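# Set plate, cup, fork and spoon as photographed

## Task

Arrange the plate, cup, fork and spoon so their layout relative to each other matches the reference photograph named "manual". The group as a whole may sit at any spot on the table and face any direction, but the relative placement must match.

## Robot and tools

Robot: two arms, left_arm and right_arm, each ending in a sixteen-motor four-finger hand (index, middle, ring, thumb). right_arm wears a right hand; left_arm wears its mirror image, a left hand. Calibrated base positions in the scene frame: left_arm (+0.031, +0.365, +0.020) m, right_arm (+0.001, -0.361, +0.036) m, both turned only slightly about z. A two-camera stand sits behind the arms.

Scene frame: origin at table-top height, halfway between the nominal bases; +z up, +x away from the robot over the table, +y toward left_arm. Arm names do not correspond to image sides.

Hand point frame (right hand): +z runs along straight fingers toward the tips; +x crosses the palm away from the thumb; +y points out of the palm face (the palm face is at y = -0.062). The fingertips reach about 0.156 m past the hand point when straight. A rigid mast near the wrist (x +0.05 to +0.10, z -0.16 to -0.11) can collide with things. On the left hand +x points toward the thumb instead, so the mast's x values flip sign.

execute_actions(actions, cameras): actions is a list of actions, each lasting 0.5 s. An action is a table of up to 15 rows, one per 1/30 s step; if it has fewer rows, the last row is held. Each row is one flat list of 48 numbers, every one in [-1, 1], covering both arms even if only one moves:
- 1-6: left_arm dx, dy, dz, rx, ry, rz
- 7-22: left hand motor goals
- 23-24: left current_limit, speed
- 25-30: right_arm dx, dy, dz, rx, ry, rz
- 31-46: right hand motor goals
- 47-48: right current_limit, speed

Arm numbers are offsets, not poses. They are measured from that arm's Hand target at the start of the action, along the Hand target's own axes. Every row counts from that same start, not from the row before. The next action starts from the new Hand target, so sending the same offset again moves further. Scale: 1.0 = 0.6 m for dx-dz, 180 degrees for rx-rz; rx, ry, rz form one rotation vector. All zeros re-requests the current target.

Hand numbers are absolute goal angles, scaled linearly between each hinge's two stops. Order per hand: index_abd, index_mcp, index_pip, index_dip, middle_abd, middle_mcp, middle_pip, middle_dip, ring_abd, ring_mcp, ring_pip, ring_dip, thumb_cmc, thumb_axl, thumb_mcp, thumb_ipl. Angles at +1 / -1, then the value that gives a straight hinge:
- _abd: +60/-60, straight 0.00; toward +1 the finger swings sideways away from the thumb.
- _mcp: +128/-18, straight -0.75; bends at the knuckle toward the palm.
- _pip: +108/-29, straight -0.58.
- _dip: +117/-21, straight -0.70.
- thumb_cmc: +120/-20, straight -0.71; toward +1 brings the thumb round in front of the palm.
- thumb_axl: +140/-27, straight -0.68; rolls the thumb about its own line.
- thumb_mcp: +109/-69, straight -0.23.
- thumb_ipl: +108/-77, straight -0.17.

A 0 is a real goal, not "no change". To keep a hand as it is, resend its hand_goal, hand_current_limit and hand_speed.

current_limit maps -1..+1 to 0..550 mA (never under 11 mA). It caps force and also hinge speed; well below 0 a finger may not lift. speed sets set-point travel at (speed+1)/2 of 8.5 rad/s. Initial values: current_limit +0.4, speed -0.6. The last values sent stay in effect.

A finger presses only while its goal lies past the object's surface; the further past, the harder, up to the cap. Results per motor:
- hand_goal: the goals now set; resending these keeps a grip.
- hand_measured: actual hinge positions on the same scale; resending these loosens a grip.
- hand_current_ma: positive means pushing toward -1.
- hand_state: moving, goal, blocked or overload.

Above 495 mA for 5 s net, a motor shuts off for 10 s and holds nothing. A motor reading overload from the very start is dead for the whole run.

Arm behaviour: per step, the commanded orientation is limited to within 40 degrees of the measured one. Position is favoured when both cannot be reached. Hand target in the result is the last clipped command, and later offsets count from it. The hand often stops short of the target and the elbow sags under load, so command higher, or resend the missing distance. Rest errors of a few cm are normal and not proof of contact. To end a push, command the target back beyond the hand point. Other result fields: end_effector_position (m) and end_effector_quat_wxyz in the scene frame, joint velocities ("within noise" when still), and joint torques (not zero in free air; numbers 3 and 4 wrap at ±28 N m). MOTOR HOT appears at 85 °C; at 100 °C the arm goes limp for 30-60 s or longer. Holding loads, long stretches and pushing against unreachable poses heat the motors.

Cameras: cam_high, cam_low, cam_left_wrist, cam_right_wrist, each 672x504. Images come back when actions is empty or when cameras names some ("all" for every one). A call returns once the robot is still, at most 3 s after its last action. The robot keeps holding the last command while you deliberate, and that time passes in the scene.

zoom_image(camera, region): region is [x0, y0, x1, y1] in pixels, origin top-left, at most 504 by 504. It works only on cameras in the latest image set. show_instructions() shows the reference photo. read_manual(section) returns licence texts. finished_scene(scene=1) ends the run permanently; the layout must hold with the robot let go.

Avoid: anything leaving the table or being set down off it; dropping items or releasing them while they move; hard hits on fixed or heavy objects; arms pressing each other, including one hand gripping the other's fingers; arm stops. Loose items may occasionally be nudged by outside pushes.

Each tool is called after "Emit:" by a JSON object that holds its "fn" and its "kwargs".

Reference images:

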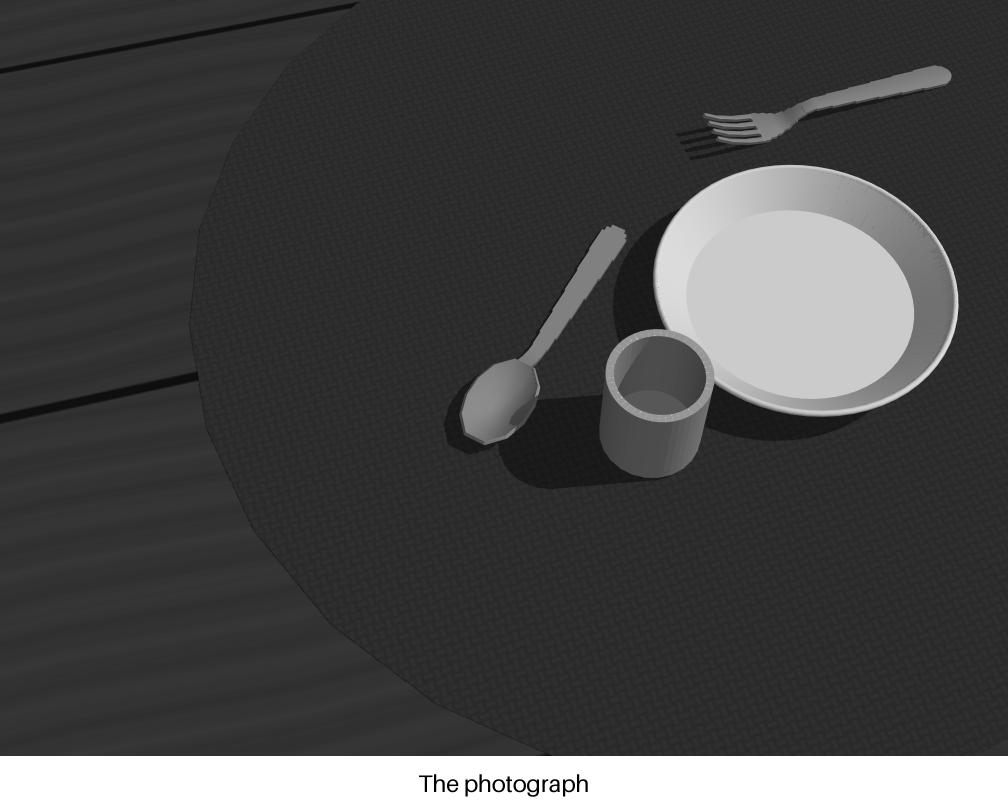

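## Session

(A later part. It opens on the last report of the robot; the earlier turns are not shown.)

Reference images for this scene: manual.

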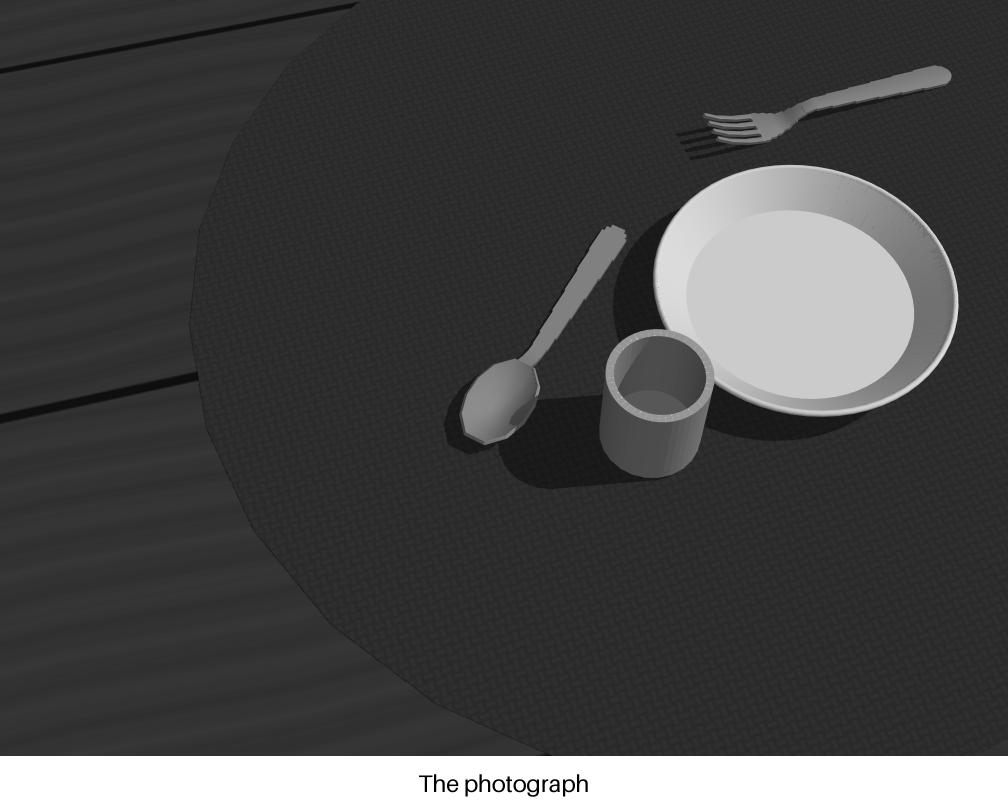

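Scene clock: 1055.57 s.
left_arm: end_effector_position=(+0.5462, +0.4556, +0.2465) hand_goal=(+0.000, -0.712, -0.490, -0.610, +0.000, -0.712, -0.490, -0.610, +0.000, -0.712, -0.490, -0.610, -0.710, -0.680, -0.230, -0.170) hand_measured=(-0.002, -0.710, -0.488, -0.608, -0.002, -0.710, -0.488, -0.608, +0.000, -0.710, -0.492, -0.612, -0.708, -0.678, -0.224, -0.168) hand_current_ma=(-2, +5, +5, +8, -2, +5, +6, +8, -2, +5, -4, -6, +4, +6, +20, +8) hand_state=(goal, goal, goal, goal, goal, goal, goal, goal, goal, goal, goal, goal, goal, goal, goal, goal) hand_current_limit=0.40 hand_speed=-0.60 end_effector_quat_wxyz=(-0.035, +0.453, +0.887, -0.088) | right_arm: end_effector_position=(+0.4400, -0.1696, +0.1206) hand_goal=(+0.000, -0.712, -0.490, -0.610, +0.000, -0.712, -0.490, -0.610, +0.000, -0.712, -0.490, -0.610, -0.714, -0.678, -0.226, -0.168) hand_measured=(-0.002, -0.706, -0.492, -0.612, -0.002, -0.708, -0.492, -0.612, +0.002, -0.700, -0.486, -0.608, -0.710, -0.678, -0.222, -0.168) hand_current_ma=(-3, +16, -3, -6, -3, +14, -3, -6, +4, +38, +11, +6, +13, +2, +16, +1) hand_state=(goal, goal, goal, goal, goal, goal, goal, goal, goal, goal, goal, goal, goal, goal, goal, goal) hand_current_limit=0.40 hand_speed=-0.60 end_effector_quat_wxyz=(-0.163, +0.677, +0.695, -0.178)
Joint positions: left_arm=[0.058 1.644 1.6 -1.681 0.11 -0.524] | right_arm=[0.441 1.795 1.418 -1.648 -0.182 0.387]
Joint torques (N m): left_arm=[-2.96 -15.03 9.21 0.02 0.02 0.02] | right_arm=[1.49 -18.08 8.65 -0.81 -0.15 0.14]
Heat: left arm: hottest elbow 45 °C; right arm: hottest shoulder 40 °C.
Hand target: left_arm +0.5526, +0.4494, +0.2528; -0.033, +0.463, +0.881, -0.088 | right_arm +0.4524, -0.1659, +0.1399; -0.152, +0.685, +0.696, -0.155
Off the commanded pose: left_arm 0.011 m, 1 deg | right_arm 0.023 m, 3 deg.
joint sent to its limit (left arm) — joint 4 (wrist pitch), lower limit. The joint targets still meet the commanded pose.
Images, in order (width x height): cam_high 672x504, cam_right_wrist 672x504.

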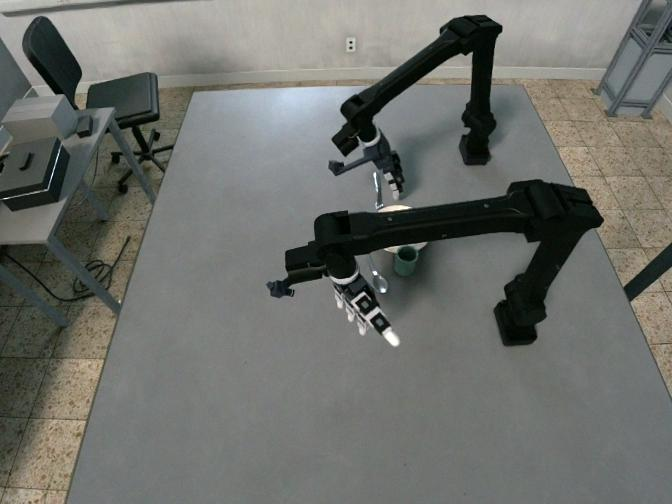

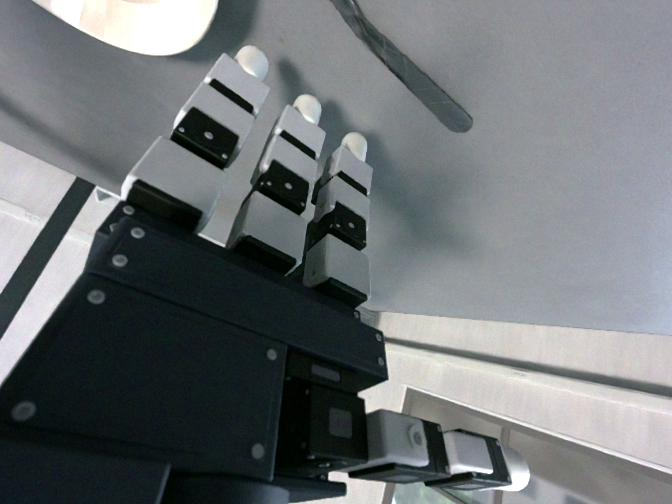

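Emit:
{"fn": "execute_actions", "kwargs": {"actions": [[[0,0,0,0,0,0,0,-0.712,-0.489,-0.609,0,-0.712,-0.489,-0.609,0,-0.712,-0.489,-0.609,-0.71,-0.68,-0.23,-0.17,0.4,-0.6, 0,0.0283,0.0604,0,0,0, 0,-0.712,-0.489,-0.609,0,-0.712,-0.489,-0.609,0,-0.712,-0.489,-0.609,-0.714,-0.678,-0.226,-0.168,0.4,-0.6]],[[0,0,0,0,0,0,0,-0.712,-0.489,-0.609,0,-0.712,-0.489,-0.609,0,-0.712,-0.489,-0.609,-0.71,-0.68,-0.23,-0.17,0.4,-0.6, -0.0026,0.0453,-0.0212,0,0,0, 0,-0.712,-0.489,-0.609,0,-0.712,-0.489,-0.609,0,-0.712,-0.489,-0.609,-0.714,-0.678,-0.226,-0.168,0.4,-0.6]]], "cameras": ["cam_high","cam_right_wrist"]}}

Emit:
{"fn": "zoom_image", "kwargs": {"camera": "cam_high", "region": [340, 140, 420, 220]}}

Scene clock: 1065.50 s.
left_arm: end_effector_position=(+0.5462, +0.4556, +0.2465) hand_goal=(+0.000, -0.712, -0.490, -0.610, +0.000, -0.712, -0.490, -0.610, +0.000, -0.712, -0.490, -0.610, -0.710, -0.680, -0.230, -0.170) hand_measured=(-0.002, -0.710, -0.488, -0.608, -0.002, -0.710, -0.488, -0.608, +0.000, -0.710, -0.492, -0.612, -0.708, -0.678, -0.224, -0.168) hand_current_ma=(-2, +5, +5, +8, -2, +5, +6, +8, -2, +5, -4, -6, +4, +6, +20, +8) hand_state=(goal, goal, goal, goal, goal, goal, goal, goal, goal, goal, goal, goal, goal, goal, goal, goal) hand_current_limit=0.40 hand_speed=-0.60 end_effector_quat_wxyz=(-0.035, +0.453, +0.887, -0.088) | right_arm: end_effector_position=(+0.4677, -0.1676, +0.0965) hand_goal=(+0.000, -0.712, -0.490, -0.610, +0.000, -0.712, -0.490, -0.610, +0.000, -0.712, -0.490, -0.610, -0.714, -0.678, -0.226, -0.168) hand_measured=(-0.002, -0.706, -0.492, -0.612, +0.004, -0.710, -0.492, -0.612, +0.004, -0.720, -0.496, -0.612, -0.710, -0.678, -0.222, -0.168) hand_current_ma=(-3, +16, -3, -6, +9, +3, -6, -6, +8, -26, -16, -5, +13, +2, +16, +1) hand_state=(goal, goal, goal, goal, goal, goal, goal, goal, goal, goal, goal, goal, goal, goal, goal, goal) hand_current_limit=0.40 hand_speed=-0.60 end_effector_quat_wxyz=(-0.154, +0.684, +0.695, -0.161)
Joint positions: left_arm=[0.058 1.644 1.6 -1.681 0.11 -0.524] | right_arm=[0.423 1.856 1.443 -1.574 -0.174 0.386]
Joint torques (N m): left_arm=[-3.08 -15.33 9.31 -0.14 -0.01 -0.03] | right_arm=[0.09 -15.21 9.73 -1.11 -0.02 -0.11]
Heat: left arm: hottest elbow 45 °C; right arm: hottest shoulder 40 °C.
Hand target: left_arm +0.5526, +0.4494, +0.2528; -0.033, +0.463, +0.881, -0.088 | right_arm +0.4825, -0.1671, +0.0999; -0.152, +0.685, +0.696, -0.155
Off the commanded pose: left_arm 0.011 m, 1 deg | right_arm 0.015 m, 1 deg.
joint sent to its limit (left arm) — joint 4 (wrist pitch), lower limit. The joint targets still meet the commanded pose.
Images, in order (width x height): cam_high 672x504, cam_right_wrist 672x504.

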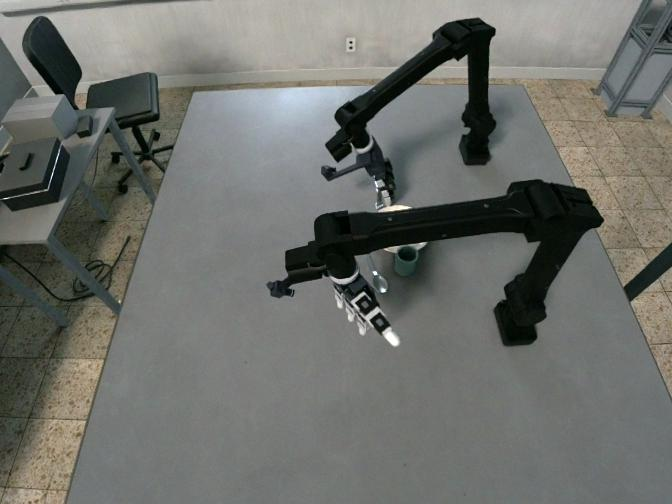

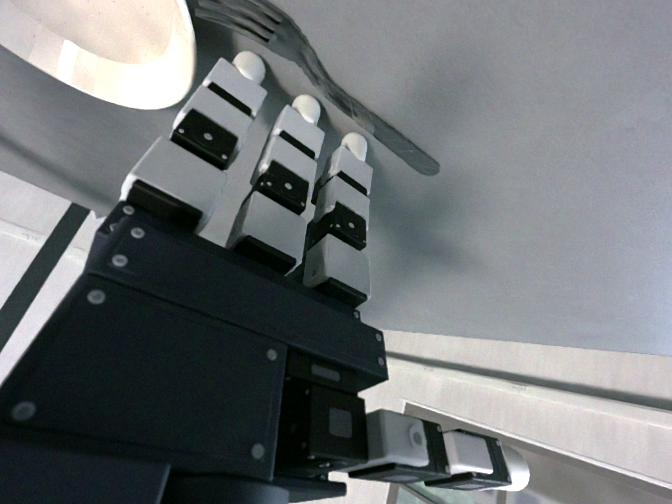

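Scaled by 6.300 from the camera's 672x504 image, which has a finer 960x720 frame.

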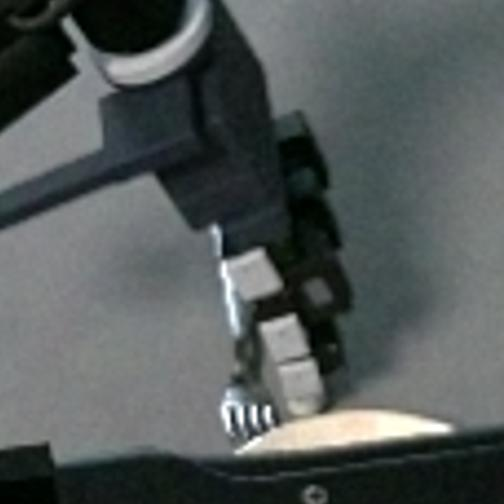

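Emit:
{"fn": "execute_actions", "kwargs": {"actions": [[[0,0,0,0,0,0,0,-0.712,-0.489,-0.609,0,-0.712,-0.489,-0.609,0,-0.712,-0.489,-0.609,-0.71,-0.68,-0.23,-0.17,0.4,-0.6, 0.017,0.0537,-0.0251,0,0,0, 0,-0.712,-0.489,-0.609,0,-0.712,-0.489,-0.609,0,-0.712,-0.489,-0.609,-0.714,-0.678,-0.226,-0.168,0.4,-0.6]]], "cameras": ["cam_high","cam_right_wrist"]}}

Emit:
{"fn": "zoom_image", "kwargs": {"camera": "cam_high", "region": [340, 140, 420, 220]}}

Scene clock: 1069.07 s.
left_arm: end_effector_position=(+0.5462, +0.4556, +0.2465) hand_goal=(+0.000, -0.712, -0.490, -0.610, +0.000, -0.712, -0.490, -0.610, +0.000, -0.712, -0.490, -0.610, -0.710, -0.680, -0.230, -0.170) hand_measured=(-0.002, -0.710, -0.488, -0.608, -0.002, -0.710, -0.488, -0.608, +0.000, -0.710, -0.492, -0.612, -0.708, -0.678, -0.224, -0.168) hand_current_ma=(-2, +5, +5, +8, -2, +5, +6, +8, -2, +5, -4, -6, +4, +6, +20, +8) hand_state=(goal, goal, goal, goal, goal, goal, goal, goal, goal, goal, goal, goal, goal, goal, goal, goal) hand_current_limit=0.40 hand_speed=-0.60 end_effector_quat_wxyz=(-0.035, +0.453, +0.887, -0.088) | right_arm: end_effector_position=(+0.5016, -0.1574, +0.0969) hand_goal=(+0.000, -0.712, -0.490, -0.610, +0.000, -0.712, -0.490, -0.610, +0.000, -0.712, -0.490, -0.610, -0.714, -0.678, -0.226, -0.168) hand_measured=(-0.002, -0.708, -0.492, -0.612, +0.002, -0.714, -0.494, -0.612, -0.002, -0.726, -0.500, -0.614, -0.710, -0.678, -0.222, -0.168) hand_current_ma=(-3, +11, -4, -7, +4, -5, -13, -7, -3, -47, -27, -12, +13, +2, +16, +1) hand_state=(goal, goal, goal, goal, goal, goal, goal, goal, goal, goal, goal, goal, goal, goal, goal, goal) hand_current_limit=0.40 hand_speed=-0.60 end_effector_quat_wxyz=(-0.155, +0.684, +0.694, -0.164)
Joint positions: left_arm=[0.058 1.644 1.6 -1.681 0.11 -0.524] | right_arm=[0.414 1.945 1.579 -1.629 -0.169 0.379]
Joint torques (N m): left_arm=[-2.49 -16.26 9.39 -0.17 0 -0.03] | right_arm=[0.26 -15.21 10.07 -0.91 -0.07 -0.12]
Heat: left arm: hottest elbow 45 °C; right arm: hottest shoulder 40 °C.
Hand target: left_arm +0.5526, +0.4494, +0.2528; -0.033, +0.463, +0.881, -0.088 | right_arm +0.5179, -0.1562, +0.1000; -0.152, +0.685, +0.696, -0.155
Off the commanded pose: left_arm 0.011 m, 1 deg | right_arm 0.017 m, 1 deg.
joint sent to its limit (left arm) — joint 4 (wrist pitch), lower limit. The joint targets still meet the commanded pose.
Images, in order (width x height): cam_high 672x504, cam_right_wrist 672x504.

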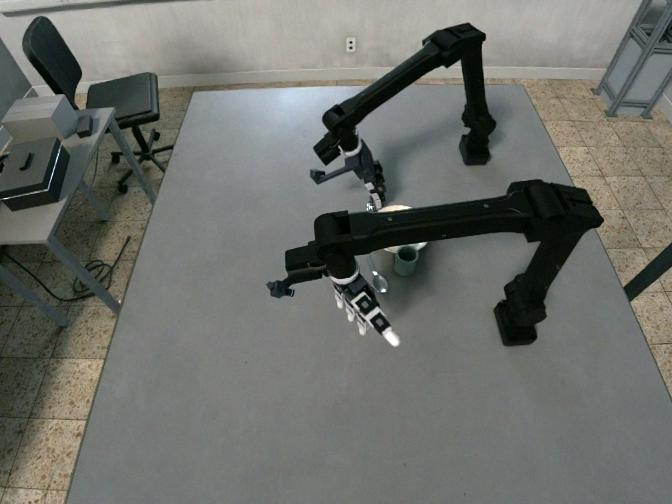

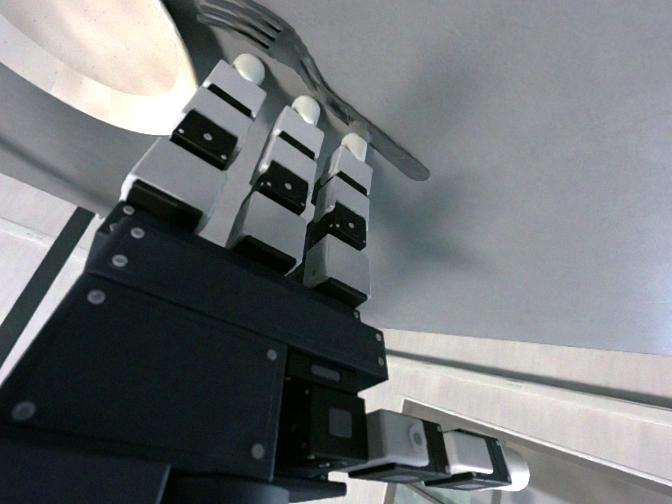

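Scaled by 6.300 from the camera's 672x504 image, which has a finer 960x720 frame.

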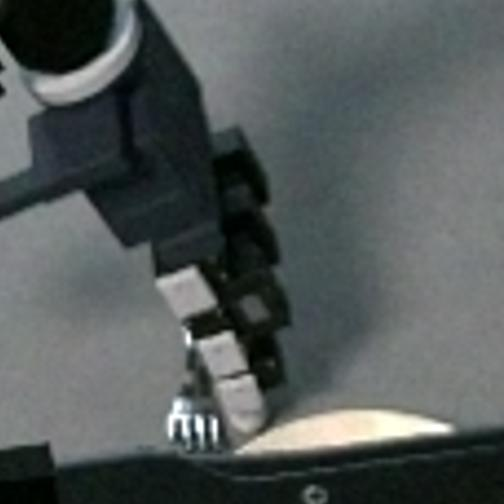

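Emit:
{"fn": "execute_actions", "kwargs": {"actions": [[[0,0,0,0,0,0,0,-0.712,-0.489,-0.609,0,-0.712,-0.489,-0.609,0,-0.712,-0.489,-0.609,-0.71,-0.68,-0.23,-0.17,0.4,-0.6, 0.0146,0.037,-0.0172,0,0,0, 0,-0.712,-0.489,-0.609,0,-0.712,-0.489,-0.609,0,-0.712,-0.489,-0.609,-0.714,-0.678,-0.226,-0.168,0.4,-0.6]],[[0,0,0,0,0,0,0,-0.712,-0.489,-0.609,0,-0.712,-0.489,-0.609,0,-0.712,-0.489,-0.609,-0.71,-0.68,-0.23,-0.17,0.4,-0.6, 0.0146,0.037,-0.0172,0,0,0, 0,-0.712,-0.489,-0.609,0,-0.712,-0.489,-0.609,0,-0.712,-0.489,-0.609,-0.714,-0.678,-0.226,-0.168,0.4,-0.6]]], "cameras": ["cam_high","cam_right_wrist"]}}

Emit:
{"fn": "zoom_image", "kwargs": {"camera": "cam_high", "region": [330, 140, 410, 220]}}

Scene clock: 1078.47 s.
left_arm: end_effector_position=(+0.5462, +0.4556, +0.2465) hand_goal=(+0.000, -0.712, -0.490, -0.610, +0.000, -0.712, -0.490, -0.610, +0.000, -0.712, -0.490, -0.610, -0.710, -0.680, -0.230, -0.170) hand_measured=(-0.002, -0.710, -0.488, -0.608, -0.002, -0.710, -0.488, -0.608, +0.000, -0.710, -0.492, -0.612, -0.708, -0.678, -0.224, -0.168) hand_current_ma=(-2, +5, +5, +8, -2, +5, +6, +8, -2, +5, -4, -6, +4, +6, +20, +8) hand_state=(goal, goal, goal, goal, goal, goal, goal, goal, goal, goal, goal, goal, goal, goal, goal, goal) hand_current_limit=0.40 hand_speed=-0.60 end_effector_quat_wxyz=(-0.035, +0.453, +0.887, -0.088) | right_arm: end_effector_position=(+0.5481, -0.1387, +0.0992) hand_goal=(+0.000, -0.712, -0.490, -0.610, +0.000, -0.712, -0.490, -0.610, +0.000, -0.712, -0.490, -0.610, -0.714, -0.678, -0.226, -0.168) hand_measured=(-0.002, -0.712, -0.492, -0.612, -0.004, -0.722, -0.498, -0.614, -0.006, -0.734, -0.502, -0.616, -0.710, -0.678, -0.222, -0.168) hand_current_ma=(-3, +2, -4, -7, -7, -32, -25, -9, -16, -80, -40, -16, +13, +2, +16, +1) hand_state=(goal, goal, goal, goal, goal, goal, goal, goal, goal, blocked, goal, goal, goal, goal, goal, goal) hand_current_limit=0.40 hand_speed=-0.60 end_effector_quat_wxyz=(-0.152, +0.685, +0.695, -0.159)
Joint positions: left_arm=[0.058 1.644 1.6 -1.681 0.11 -0.524] | right_arm=[0.411 2.064 1.778 -1.697 -0.166 0.377]
Joint torques (N m): left_arm=[-3.14 -14.92 9.24 0.06 0.07 -0.05] | right_arm=[0.26 -17.79 10.65 -0.69 -0.07 -0.12]
Heat: left arm: hottest elbow 45 °C; right arm: hottest shoulder 40 °C.
Hand target: left_arm +0.5526, +0.4494, +0.2528; -0.033, +0.463, +0.881, -0.088 | right_arm +0.5666, -0.1378, +0.1000; -0.152, +0.685, +0.696, -0.154
Off the commanded pose: left_arm 0.011 m, 1 deg | right_arm 0.019 m, 0 deg.
joint read past its limit (right arm) — joint 4 (wrist pitch), lower limit.
joint sent to its limit (left arm) — joint 4 (wrist pitch), lower limit. The joint targets still meet the commanded pose.
joint sent to its limit (right arm) — joint 4 (wrist pitch), lower limit. The joint targets still meet the commanded pose.
Images, in order (width x height): cam_high 672x504, cam_right_wrist 672x504.

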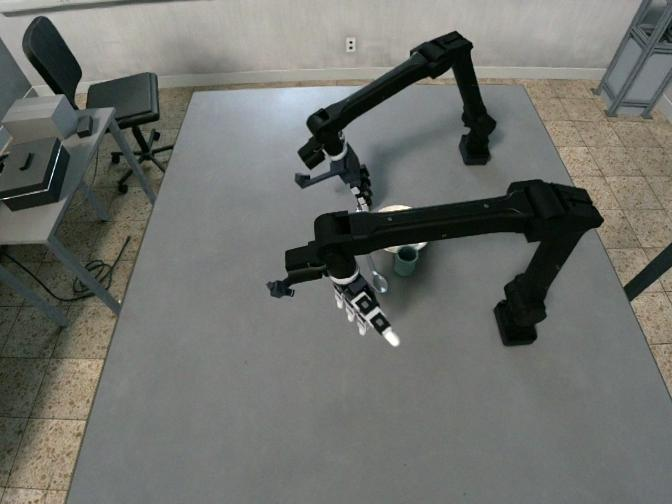

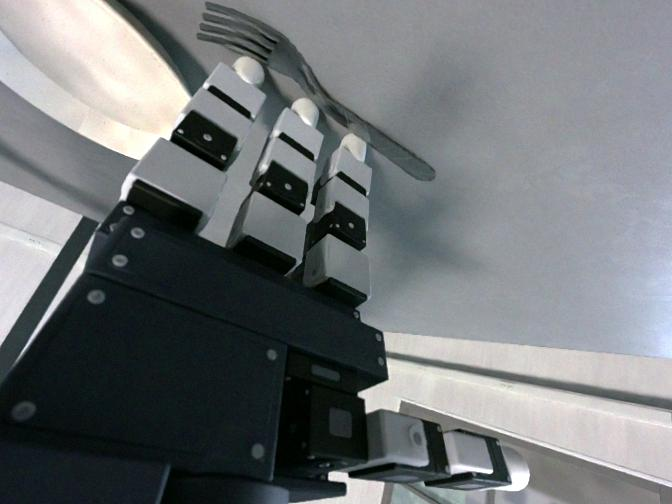

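Scaled by 6.300 from the camera's 672x504 image, which has a finer 960x720 frame.

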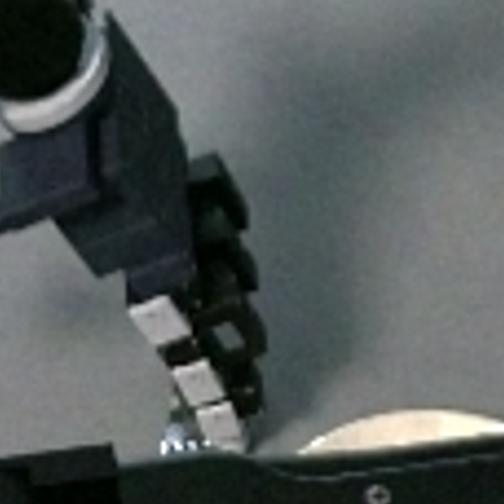

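Emit:
{"fn": "execute_actions", "kwargs": {"actions": [[[0.2938,0.0747,-0.0212,-0.0026,-0.0206,-0.109,0,-0.712,-0.489,-0.609,0,-0.712,-0.489,-0.609,0,-0.712,-0.489,-0.609,-0.71,-0.68,-0.23,-0.17,0.4,-0.6, 0.0009,-0.0505,-0.0685,0,0,0, 0,-0.712,-0.489,-0.609,0,-0.712,-0.489,-0.609,0,-0.712,-0.489,-0.609,-0.714,-0.678,-0.226,-0.168,0.4,-0.6]],[[0,0,0,0,0,0,0,-0.712,-0.489,-0.609,0,-0.712,-0.489,-0.609,0,-0.712,-0.489,-0.609,-0.71,-0.68,-0.23,-0.17,0.4,-0.6, 0,0,0,0,0,0, 0,-1,-1,-0.609,0,-1,-1,-0.609,0,-0.712,-0.489,-0.609,-0.714,-0.678,-0.226,-0.168,0.4,-0.6]],[[0.2938,0.0747,-0.0212,-0.0026,-0.0206,-0.109,0,-0.712,-0.489,-0.609,0,-0.712,-0.489,-0.609,0,-0.712,-0.489,-0.609,-0.71,-0.68,-0.23,-0.17,0.4,-0.6, -0.2522,-0.0195,-0.0462,-0.1389,0.0075,0.0333, 0,-1,-1,-0.609,0,-1,-1,-0.609,0,-0.712,-0.489,-0.609,-0.714,-0.678,-0.226,-0.168,0.4,-0.6]]], "cameras": ["cam_high","cam_right_wrist"]}}

Emit:
{"fn": "zoom_image", "kwargs": {"camera": "cam_high", "region": [340, 160, 440, 260]}}

Scene clock: 1103.73 s.
left_arm: end_effector_position=(+0.3597, +0.7549, +0.2413) hand_goal=(+0.000, -0.712, -0.490, -0.610, +0.000, -0.712, -0.490, -0.610, +0.000, -0.712, -0.490, -0.610, -0.710, -0.680, -0.230, -0.170) hand_measured=(+0.000, -0.710, -0.488, -0.608, +0.000, -0.710, -0.488, -0.608, +0.000, -0.710, -0.492, -0.612, -0.708, -0.678, -0.224, -0.168) hand_current_ma=(-1, +7, +5, +8, -1, +8, +6, +8, -1, +8, -3, -6, +4, +6, +20, +8) hand_state=(goal, goal, goal, goal, goal, goal, goal, goal, goal, goal, goal, goal, goal, goal, goal, goal) hand_current_limit=0.40 hand_speed=-0.60 end_effector_quat_wxyz=(-0.008, +0.123, +0.987, -0.102) | right_arm: end_effector_position=(+0.5553, -0.2944, +0.1749) hand_goal=(+0.000, -1.000, -1.000, -0.610, +0.000, -1.000, -1.000, -0.610, +0.000, -0.712, -0.490, -0.610, -0.714, -0.678, -0.226, -0.168) hand_measured=(+0.000, -0.984, -0.994, -0.612, -0.002, -0.988, -0.994, -0.612, +0.002, -0.712, -0.492, -0.612, -0.710, -0.678, -0.222, -0.168) hand_current_ma=(-1, +52, +20, -6, -2, +42, +19, -6, +5, +1, -5, -6, +11, +2, +16, +1) hand_state=(goal, goal, goal, goal, goal, goal, goal, goal, goal, goal, goal, goal, goal, goal, goal, goal) hand_current_limit=0.40 hand_speed=-0.60 end_effector_quat_wxyz=(-0.004, +0.745, +0.667, -0.010)
Joint positions: left_arm=[0.753 1.623 1.561 -1.682 0.112 -0.525] | right_arm=[0.193 1.66 1.358 -1.29 0.002 0.319]
Joint torques (N m): left_arm=[-3.08 -13.63 10.88 -0.12 -0.06 0.03] | right_arm=[1.61 -15.5 8.08 0.23 -0.05 -0.17]
Heat: left arm: hottest elbow 45 °C; right arm: hottest shoulder 40 °C.
Hand target: left_arm +0.3733, +0.7605, +0.2532; -0.001, +0.134, +0.987, -0.094 | right_arm +0.5602, -0.2889, +0.1802; +0.000, +0.738, +0.674, +0.000
Off the commanded pose: left_arm 0.019 m, 2 deg | right_arm 0.009 m, 2 deg.
joint sent to its limit (left arm) — joint 4 (wrist pitch), lower limit. The joint targets still meet the commanded pose.
Images, in order (width x height): cam_high 672x504, cam_right_wrist 672x504.

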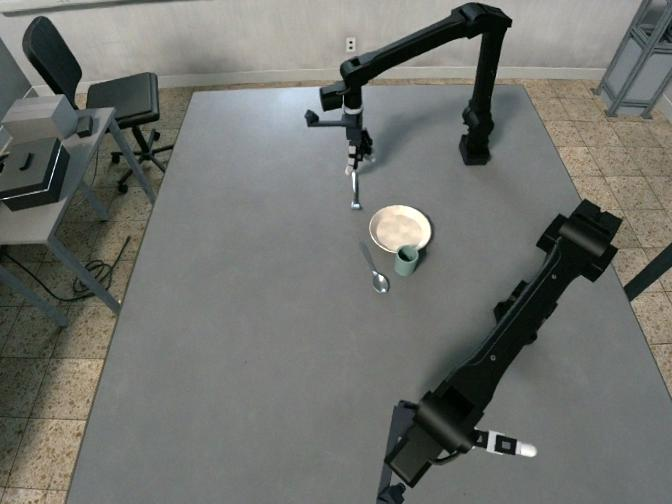

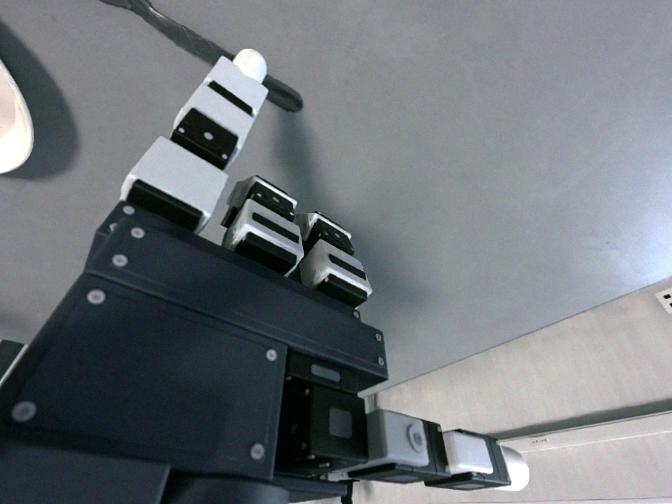

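Scaled by 5.040 from the camera's 672x504 image, which has a finer 960x720 frame.

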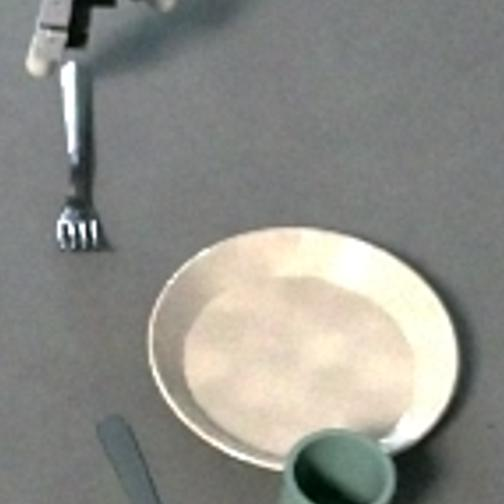

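Emit:
{"fn": "execute_actions", "kwargs": {"actions": [[[0,0,0,0,0,0,0,-0.712,-0.489,-0.609,0,-0.712,-0.489,-0.609,0,-0.712,-0.489,-0.609,-0.71,-0.68,-0.23,-0.17,0.4,-0.6, -0.0253,0.0157,0.0617,0,0,0, 0,-1,-1,-0.609,0,-1,-1,-0.609,0,-0.712,-0.489,-0.609,-0.714,-0.678,-0.226,-0.168,0.4,-0.6]]], "cameras": ["cam_high","cam_right_wrist"]}}

Emit:
{"fn": "zoom_image", "kwargs": {"camera": "cam_high", "region": [330, 150, 390, 210]}}

Scene clock: 1111.23 s.
left_arm: end_effector_position=(+0.3597, +0.7549, +0.2413) hand_goal=(+0.000, -0.712, -0.490, -0.610, +0.000, -0.712, -0.490, -0.610, +0.000, -0.712, -0.490, -0.610, -0.710, -0.680, -0.230, -0.170) hand_measured=(+0.000, -0.710, -0.488, -0.608, +0.000, -0.710, -0.488, -0.608, +0.000, -0.710, -0.492, -0.612, -0.708, -0.678, -0.224, -0.168) hand_current_ma=(-1, +7, +5, +8, -1, +8, +6, +8, -1, +8, -3, -6, +4, +6, +20, +8) hand_state=(goal, goal, goal, goal, goal, goal, goal, goal, goal, goal, goal, goal, goal, goal, goal, goal) hand_current_limit=0.40 hand_speed=-0.60 end_effector_quat_wxyz=(-0.008, +0.123, +0.987, -0.102) | right_arm: end_effector_position=(+0.5624, -0.3028, +0.1449) hand_goal=(+0.000, -1.000, -1.000, -0.610, +0.000, -1.000, -1.000, -0.610, +0.000, -0.712, -0.490, -0.610, -0.714, -0.678, -0.226, -0.168) hand_measured=(+0.000, -0.986, -0.994, -0.612, -0.002, -0.988, -0.994, -0.612, +0.002, -0.712, -0.492, -0.612, -0.710, -0.678, -0.222, -0.168) hand_current_ma=(-1, +45, +19, -6, -2, +37, +19, -6, +5, +1, -5, -6, +9, +2, +16, +1) hand_state=(goal, goal, goal, goal, goal, goal, goal, goal, goal, goal, goal, goal, goal, goal, goal, goal) hand_current_limit=0.40 hand_speed=-0.60 end_effector_quat_wxyz=(-0.001, +0.741, +0.672, -0.003)
Joint positions: left_arm=[0.753 1.623 1.561 -1.682 0.112 -0.525] | right_arm=[0.171 1.689 1.31 -1.198 0.002 0.284]
Joint torques (N m): left_arm=[-2.9 -14.04 10.96 -0.23 -0.06 0.02] | right_arm=[0.5 -14.21 7.87 0.39 -0.08 -0.13]
Heat: left arm: hottest elbow 45 °C; right arm: hottest shoulder 40 °C.
Hand target: left_arm +0.3733, +0.7605, +0.2532; -0.001, +0.134, +0.987, -0.094 | right_arm +0.5682, -0.3047, +0.1433; +0.000, +0.738, +0.674, +0.000
Off the commanded pose: left_arm 0.019 m, 2 deg | right_arm 0.006 m, 1 deg.
joint sent to its limit (left arm) — joint 4 (wrist pitch), lower limit. The joint targets still meet the commanded pose.
Images, in order (width x height): cam_high 672x504, cam_right_wrist 672x504.

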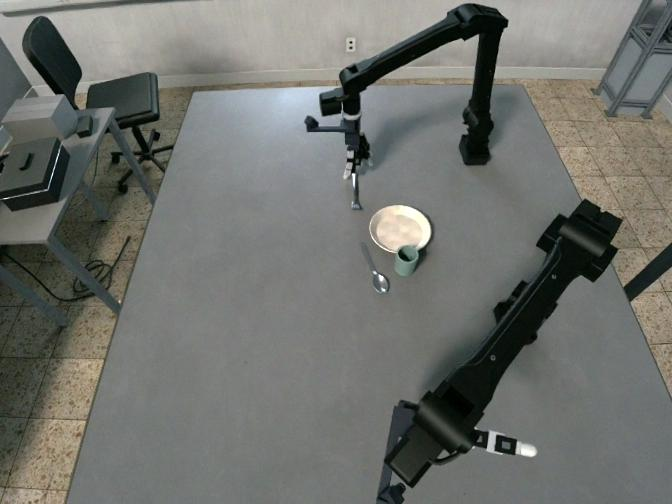

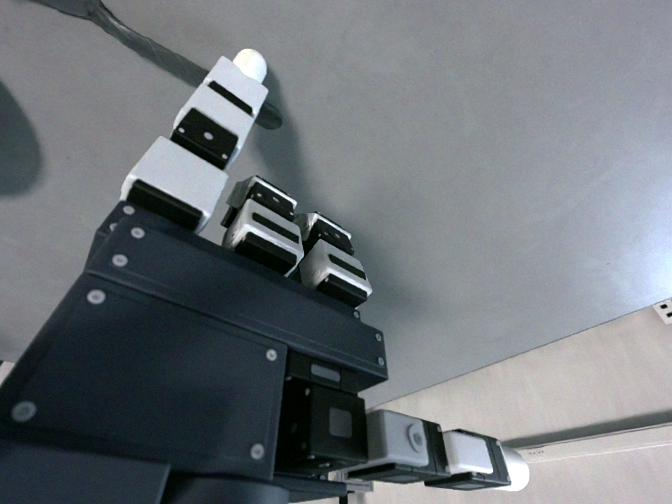

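Scaled by 8.400 from the camera's 672x504 image, which has a finer 960x720 frame.

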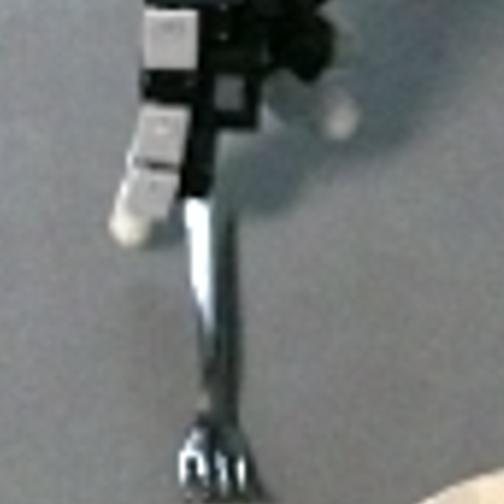

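Emit:
{"fn": "execute_actions", "kwargs": {"actions": [[[0,0,0,0,0,0,0,-0.712,-0.489,-0.609,0,-0.712,-0.489,-0.609,0,-0.712,-0.489,-0.609,-0.71,-0.68,-0.23,-0.17,0.4,-0.6, -0.006,-0.0664,0.0075,0,0,0, 0,-1,-1,-0.609,0,-1,-1,-0.609,0,-0.712,-0.489,-0.609,-0.714,-0.678,-0.226,-0.168,0.4,-0.6]]], "cameras": ["cam_high","cam_right_wrist"]}}

Emit:
{"fn": "zoom_image", "kwargs": {"camera": "cam_high", "region": [330, 150, 390, 210]}}

Scene clock: 1116.80 s.
left_arm: end_effector_position=(+0.3597, +0.7549, +0.2413) hand_goal=(+0.000, -0.712, -0.490, -0.610, +0.000, -0.712, -0.490, -0.610, +0.000, -0.712, -0.490, -0.610, -0.710, -0.680, -0.230, -0.170) hand_measured=(+0.000, -0.710, -0.488, -0.608, +0.000, -0.710, -0.488, -0.608, +0.000, -0.710, -0.492, -0.612, -0.708, -0.678, -0.224, -0.168) hand_current_ma=(-1, +7, +5, +8, -1, +8, +6, +8, -1, +8, -3, -6, +4, +6, +20, +8) hand_state=(goal, goal, goal, goal, goal, goal, goal, goal, goal, goal, goal, goal, goal, goal, goal, goal) hand_current_limit=0.40 hand_speed=-0.60 end_effector_quat_wxyz=(-0.008, +0.123, +0.987, -0.102) | right_arm: end_effector_position=(+0.5303, -0.3079, +0.1329) hand_goal=(+0.000, -1.000, -1.000, -0.610, +0.000, -1.000, -1.000, -0.610, +0.000, -0.712, -0.490, -0.610, -0.714, -0.678, -0.226, -0.168) hand_measured=(+0.000, -0.988, -0.994, -0.612, -0.002, -0.990, -0.994, -0.612, +0.002, -0.682, -0.470, -0.600, -0.712, -0.678, -0.222, -0.168) hand_current_ma=(-1, +37, +18, -6, -2, +30, +18, -5, +6, +117, +66, +34, +7, +2, +17, +1) hand_state=(goal, goal, goal, goal, goal, goal, goal, goal, goal, blocked, goal, goal, goal, goal, goal, goal) hand_current_limit=0.40 hand_speed=-0.60 end_effector_quat_wxyz=(-0.005, +0.741, +0.672, -0.004)
Joint positions: left_arm=[0.753 1.623 1.561 -1.682 0.112 -0.525] | right_arm=[0.171 1.626 1.196 -1.153 -0.004 0.283]
Joint torques (N m): left_arm=[-3.19 -14.8 11.04 -0.21 -0.06 -0.04] | right_arm=[2.02 -15.44 6.68 0.13 0.11 -0.03]
Heat: left arm: hottest elbow 46 °C; right arm: hottest shoulder 40 °C.
Hand target: left_arm +0.3733, +0.7605, +0.2532; -0.001, +0.134, +0.987, -0.094 | right_arm +0.5282, -0.3048, +0.1385; +0.000, +0.738, +0.675, +0.000
Off the commanded pose: left_arm 0.019 m, 2 deg | right_arm 0.007 m, 1 deg.
joint sent to its limit (left arm) — joint 4 (wrist pitch), lower limit. The joint targets still meet the commanded pose.
Images, in order (width x height): cam_high 672x504, cam_right_wrist 672x504.

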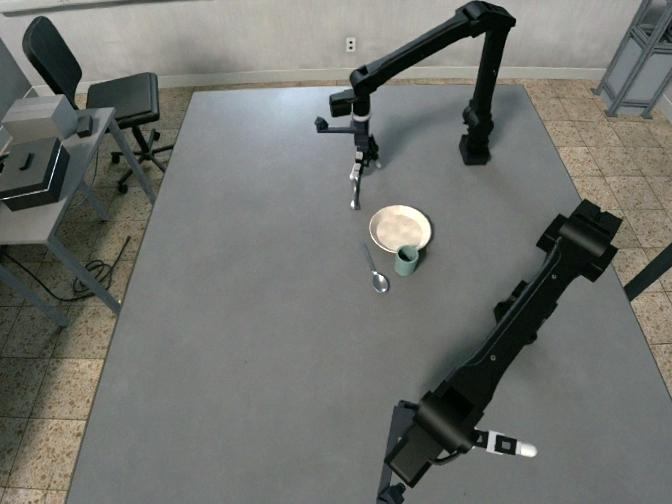

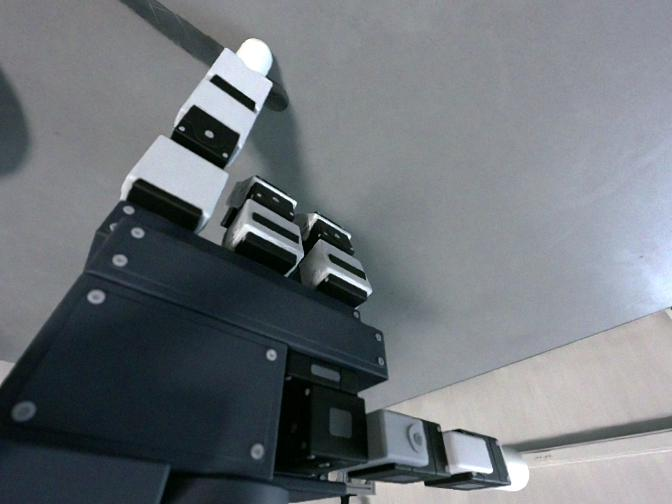

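Scaled by 8.400 from the camera's 672x504 image, which has a finer 960x720 frame.

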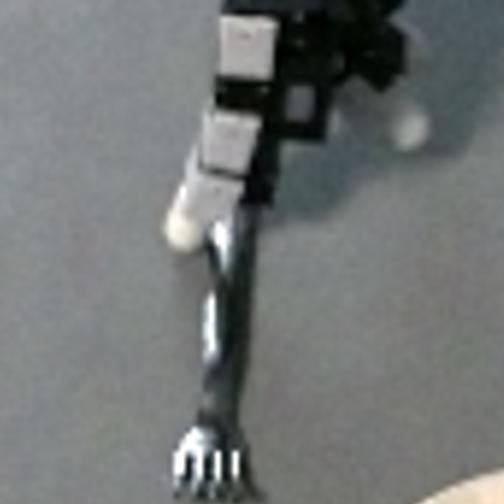

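Emit:
{"fn": "execute_actions", "kwargs": {"actions": [[[0,0,0,0,0,0,0,-0.712,-0.489,-0.609,0,-0.712,-0.489,-0.609,0,-0.712,-0.489,-0.609,-0.71,-0.68,-0.23,-0.17,0.4,-0.6, -0.0038,-0.0415,-0.0083,0,0,0, 0,-1,-1,-0.609,0,-1,-1,-0.609,0,-0.712,-0.489,-0.609,-0.714,-0.678,-0.226,-0.168,0.4,-0.6]]], "cameras": ["cam_high","cam_right_wrist"]}}

Emit:
{"fn": "zoom_image", "kwargs": {"camera": "cam_high", "region": [330, 150, 390, 210]}}

Scene clock: 1121.80 s.
left_arm: end_effector_position=(+0.3597, +0.7549, +0.2413) hand_goal=(+0.000, -0.712, -0.490, -0.610, +0.000, -0.712, -0.490, -0.610, +0.000, -0.712, -0.490, -0.610, -0.710, -0.680, -0.230, -0.170) hand_measured=(+0.000, -0.710, -0.488, -0.608, +0.000, -0.710, -0.488, -0.608, +0.000, -0.710, -0.492, -0.612, -0.708, -0.678, -0.224, -0.168) hand_current_ma=(-1, +7, +5, +8, -1, +8, +6, +8, -1, +8, -3, -6, +4, +6, +20, +8) hand_state=(goal, goal, goal, goal, goal, goal, goal, goal, goal, goal, goal, goal, goal, goal, goal, goal) hand_current_limit=0.40 hand_speed=-0.60 end_effector_quat_wxyz=(-0.008, +0.123, +0.987, -0.102) | right_arm: end_effector_position=(+0.5054, -0.3093, +0.1332) hand_goal=(+0.000, -1.000, -1.000, -0.610, +0.000, -1.000, -1.000, -0.610, +0.000, -0.712, -0.490, -0.610, -0.714, -0.678, -0.226, -0.168) hand_measured=(+0.000, -0.990, -0.994, -0.612, -0.002, -0.992, -0.994, -0.612, +0.002, -0.684, -0.472, -0.600, -0.712, -0.678, -0.222, -0.168) hand_current_ma=(-1, +35, +18, -6, -2, +28, +18, -5, +5, +110, +57, +31, +6, +2, +17, +1) hand_state=(goal, goal, goal, goal, goal, goal, goal, goal, goal, blocked, goal, goal, goal, goal, goal, goal) hand_current_limit=0.40 hand_speed=-0.60 end_effector_quat_wxyz=(-0.005, +0.738, +0.675, -0.006)
Joint positions: left_arm=[0.753 1.623 1.561 -1.682 0.112 -0.525] | right_arm=[0.178 1.567 1.125 -1.144 -0.002 0.283]
Joint torques (N m): left_arm=[-2.14 -13.92 11.12 -0.23 -0.03 -0.03] | right_arm=[1.96 -14.51 7.1 -0.35 0.04 0.07]
Heat: left arm: hottest elbow 46 °C; right arm: hottest shoulder 40 °C.
Hand target: left_arm +0.3733, +0.7605, +0.2532; -0.001, +0.134, +0.987, -0.094 | right_arm +0.5032, -0.3047, +0.1437; +0.000, +0.738, +0.675, +0.000
Off the commanded pose: left_arm 0.019 m, 2 deg | right_arm 0.011 m, 1 deg.
joint sent to its limit (left arm) — joint 4 (wrist pitch), lower limit. The joint targets still meet the commanded pose.
Images, in order (width x height): cam_high 672x504, cam_right_wrist 672x504.

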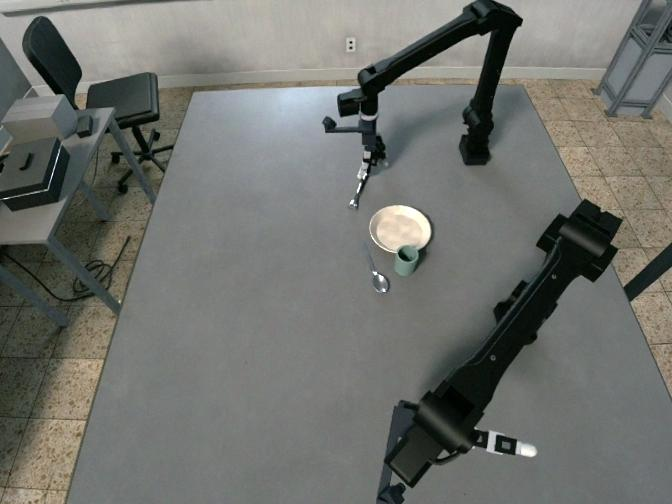

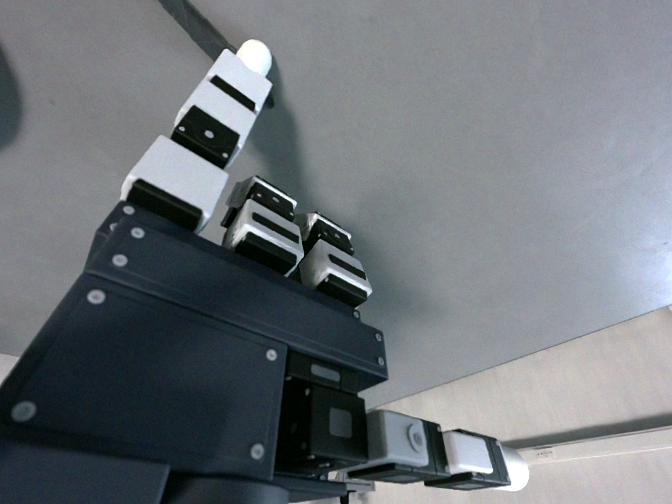

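Scaled by 8.400 from the camera's 672x504 image, which has a finer 960x720 frame.

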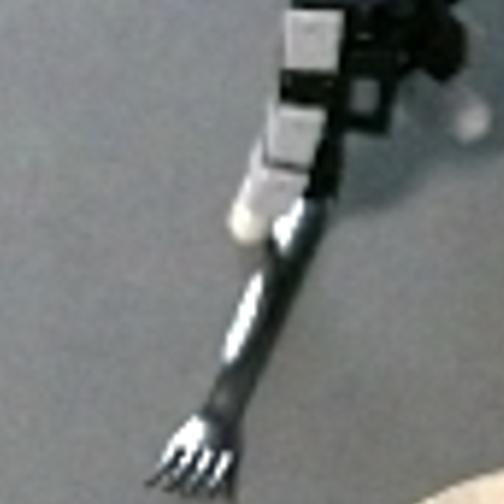

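Emit:
{"fn": "execute_actions", "kwargs": {"actions": [[[0,0,0,0,0,0,0,-0.712,-0.489,-0.609,0,-0.712,-0.489,-0.609,0,-0.712,-0.489,-0.609,-0.71,-0.68,-0.23,-0.17,0.4,-0.6, 0.003,0.0332,-0.0667,0,0,0, 0,-1,-1,-0.609,0,-1,-1,-0.609,0,-0.712,-0.489,-0.609,-0.714,-0.678,-0.226,-0.168,0.4,-0.6]],[[0,0,0,0,0,0,0,-0.712,-0.489,-0.609,0,-0.712,-0.489,-0.609,0,-0.712,-0.489,-0.609,-0.71,-0.68,-0.23,-0.17,0.4,-0.6, 0,0,0,0,0,0, 0,-0.712,-0.489,-0.609,0,-0.712,-0.489,-0.609,0,-0.712,-0.489,-0.609,-0.714,-0.678,-0.226,-0.168,0.4,-0.6]],[[0,0,0,0,0,0,0,-0.712,-0.489,-0.609,0,-0.712,-0.489,-0.609,0,-0.712,-0.489,-0.609,-0.71,-0.68,-0.23,-0.17,0.4,-0.6, 0.1608,0.0205,0,0,0,0.1294, 0,-0.712,-0.489,-0.609,0,-0.712,-0.489,-0.609,0,-0.712,-0.489,-0.609,-0.714,-0.678,-0.226,-0.168,0.4,-0.6]]], "cameras": ["cam_high","cam_right_wrist"]}}

Emit:
{"fn": "zoom_image", "kwargs": {"camera": "cam_high", "region": [330, 150, 390, 210]}}

Scene clock: 1136.30 s.
left_arm: end_effector_position=(+0.3597, +0.7549, +0.2413) hand_goal=(+0.000, -0.712, -0.490, -0.610, +0.000, -0.712, -0.490, -0.610, +0.000, -0.712, -0.490, -0.610, -0.710, -0.680, -0.230, -0.170) hand_measured=(+0.000, -0.710, -0.488, -0.608, +0.000, -0.710, -0.488, -0.608, +0.000, -0.710, -0.492, -0.612, -0.708, -0.678, -0.224, -0.168) hand_current_ma=(-1, +7, +5, +8, -1, +8, +6, +8, -1, +8, -3, -6, +4, +6, +20, +8) hand_state=(goal, goal, goal, goal, goal, goal, goal, goal, goal, goal, goal, goal, goal, goal, goal, goal) hand_current_limit=0.40 hand_speed=-0.60 end_effector_quat_wxyz=(-0.008, +0.123, +0.987, -0.102) | right_arm: end_effector_position=(+0.5298, -0.2115, +0.1713) hand_goal=(+0.000, -0.712, -0.490, -0.610, +0.000, -0.712, -0.490, -0.610, +0.000, -0.712, -0.490, -0.610, -0.714, -0.678, -0.226, -0.168) hand_measured=(+0.000, -0.712, -0.492, -0.612, -0.002, -0.712, -0.492, -0.612, +0.002, -0.710, -0.488, -0.608, -0.712, -0.678, -0.222, -0.168) hand_current_ma=(-1, +0, -7, -6, -2, -1, -7, -5, +2, +7, +6, +6, +6, +2, +17, +1) hand_state=(goal, goal, goal, goal, goal, goal, goal, goal, goal, goal, goal, goal, goal, goal, goal, goal) hand_current_limit=0.40 hand_speed=-0.60 end_effector_quat_wxyz=(-0.003, +0.852, +0.523, -0.009)
Joint positions: left_arm=[0.753 1.623 1.561 -1.682 0.112 -0.525] | right_arm=[0.408 1.725 1.432 -1.297 -0.003 0.893]
Joint torques (N m): left_arm=[-2.73 -12.63 11.19 -0.16 0.01 0.09] | right_arm=[1.03 -15.33 11.14 -0.31 0.07 0.04]
Heat: left arm: hottest elbow 46 °C; right arm: hottest shoulder 39 °C.
Hand target: left_arm +0.3733, +0.7605, +0.2532; -0.001, +0.134, +0.987, -0.094 | right_arm +0.5440, -0.2098, +0.1835; +0.000, +0.859, +0.512, +0.000
Off the commanded pose: left_arm 0.019 m, 2 deg | right_arm 0.019 m, 2 deg.
joint sent to its limit (left arm) — joint 4 (wrist pitch), lower limit. The joint targets still meet the commanded pose.
Images, in order (width x height): cam_high 672x504, cam_right_wrist 672x504.

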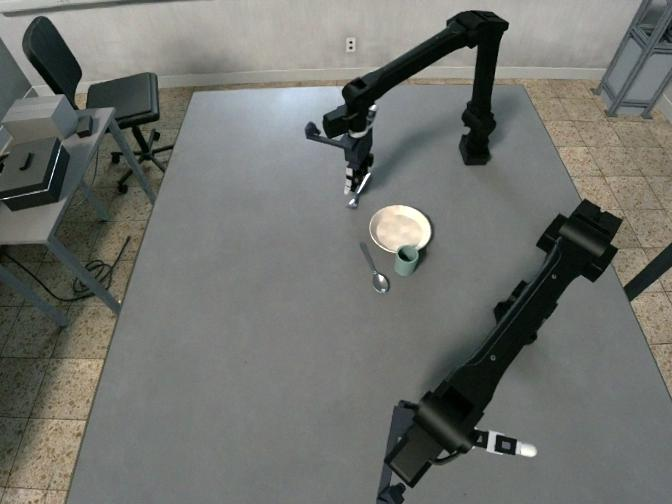

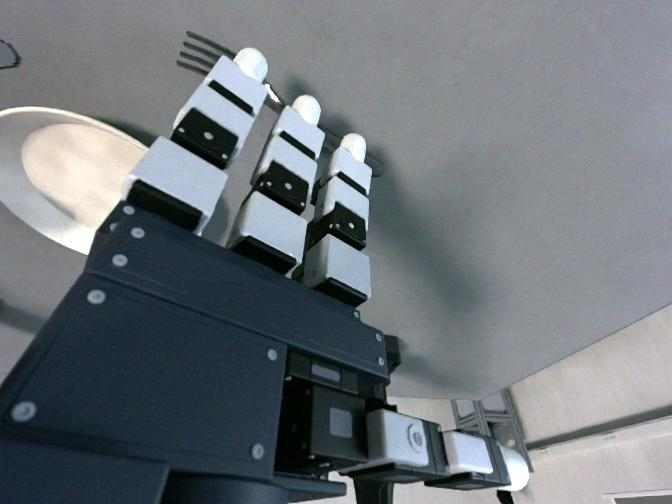

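Scaled by 8.400 from the camera's 672x504 image, which has a finer 960x720 frame.

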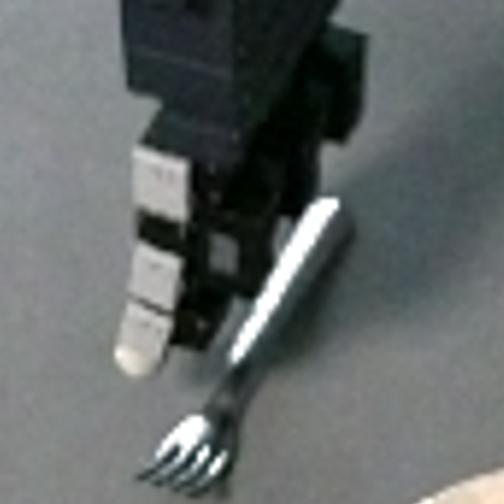

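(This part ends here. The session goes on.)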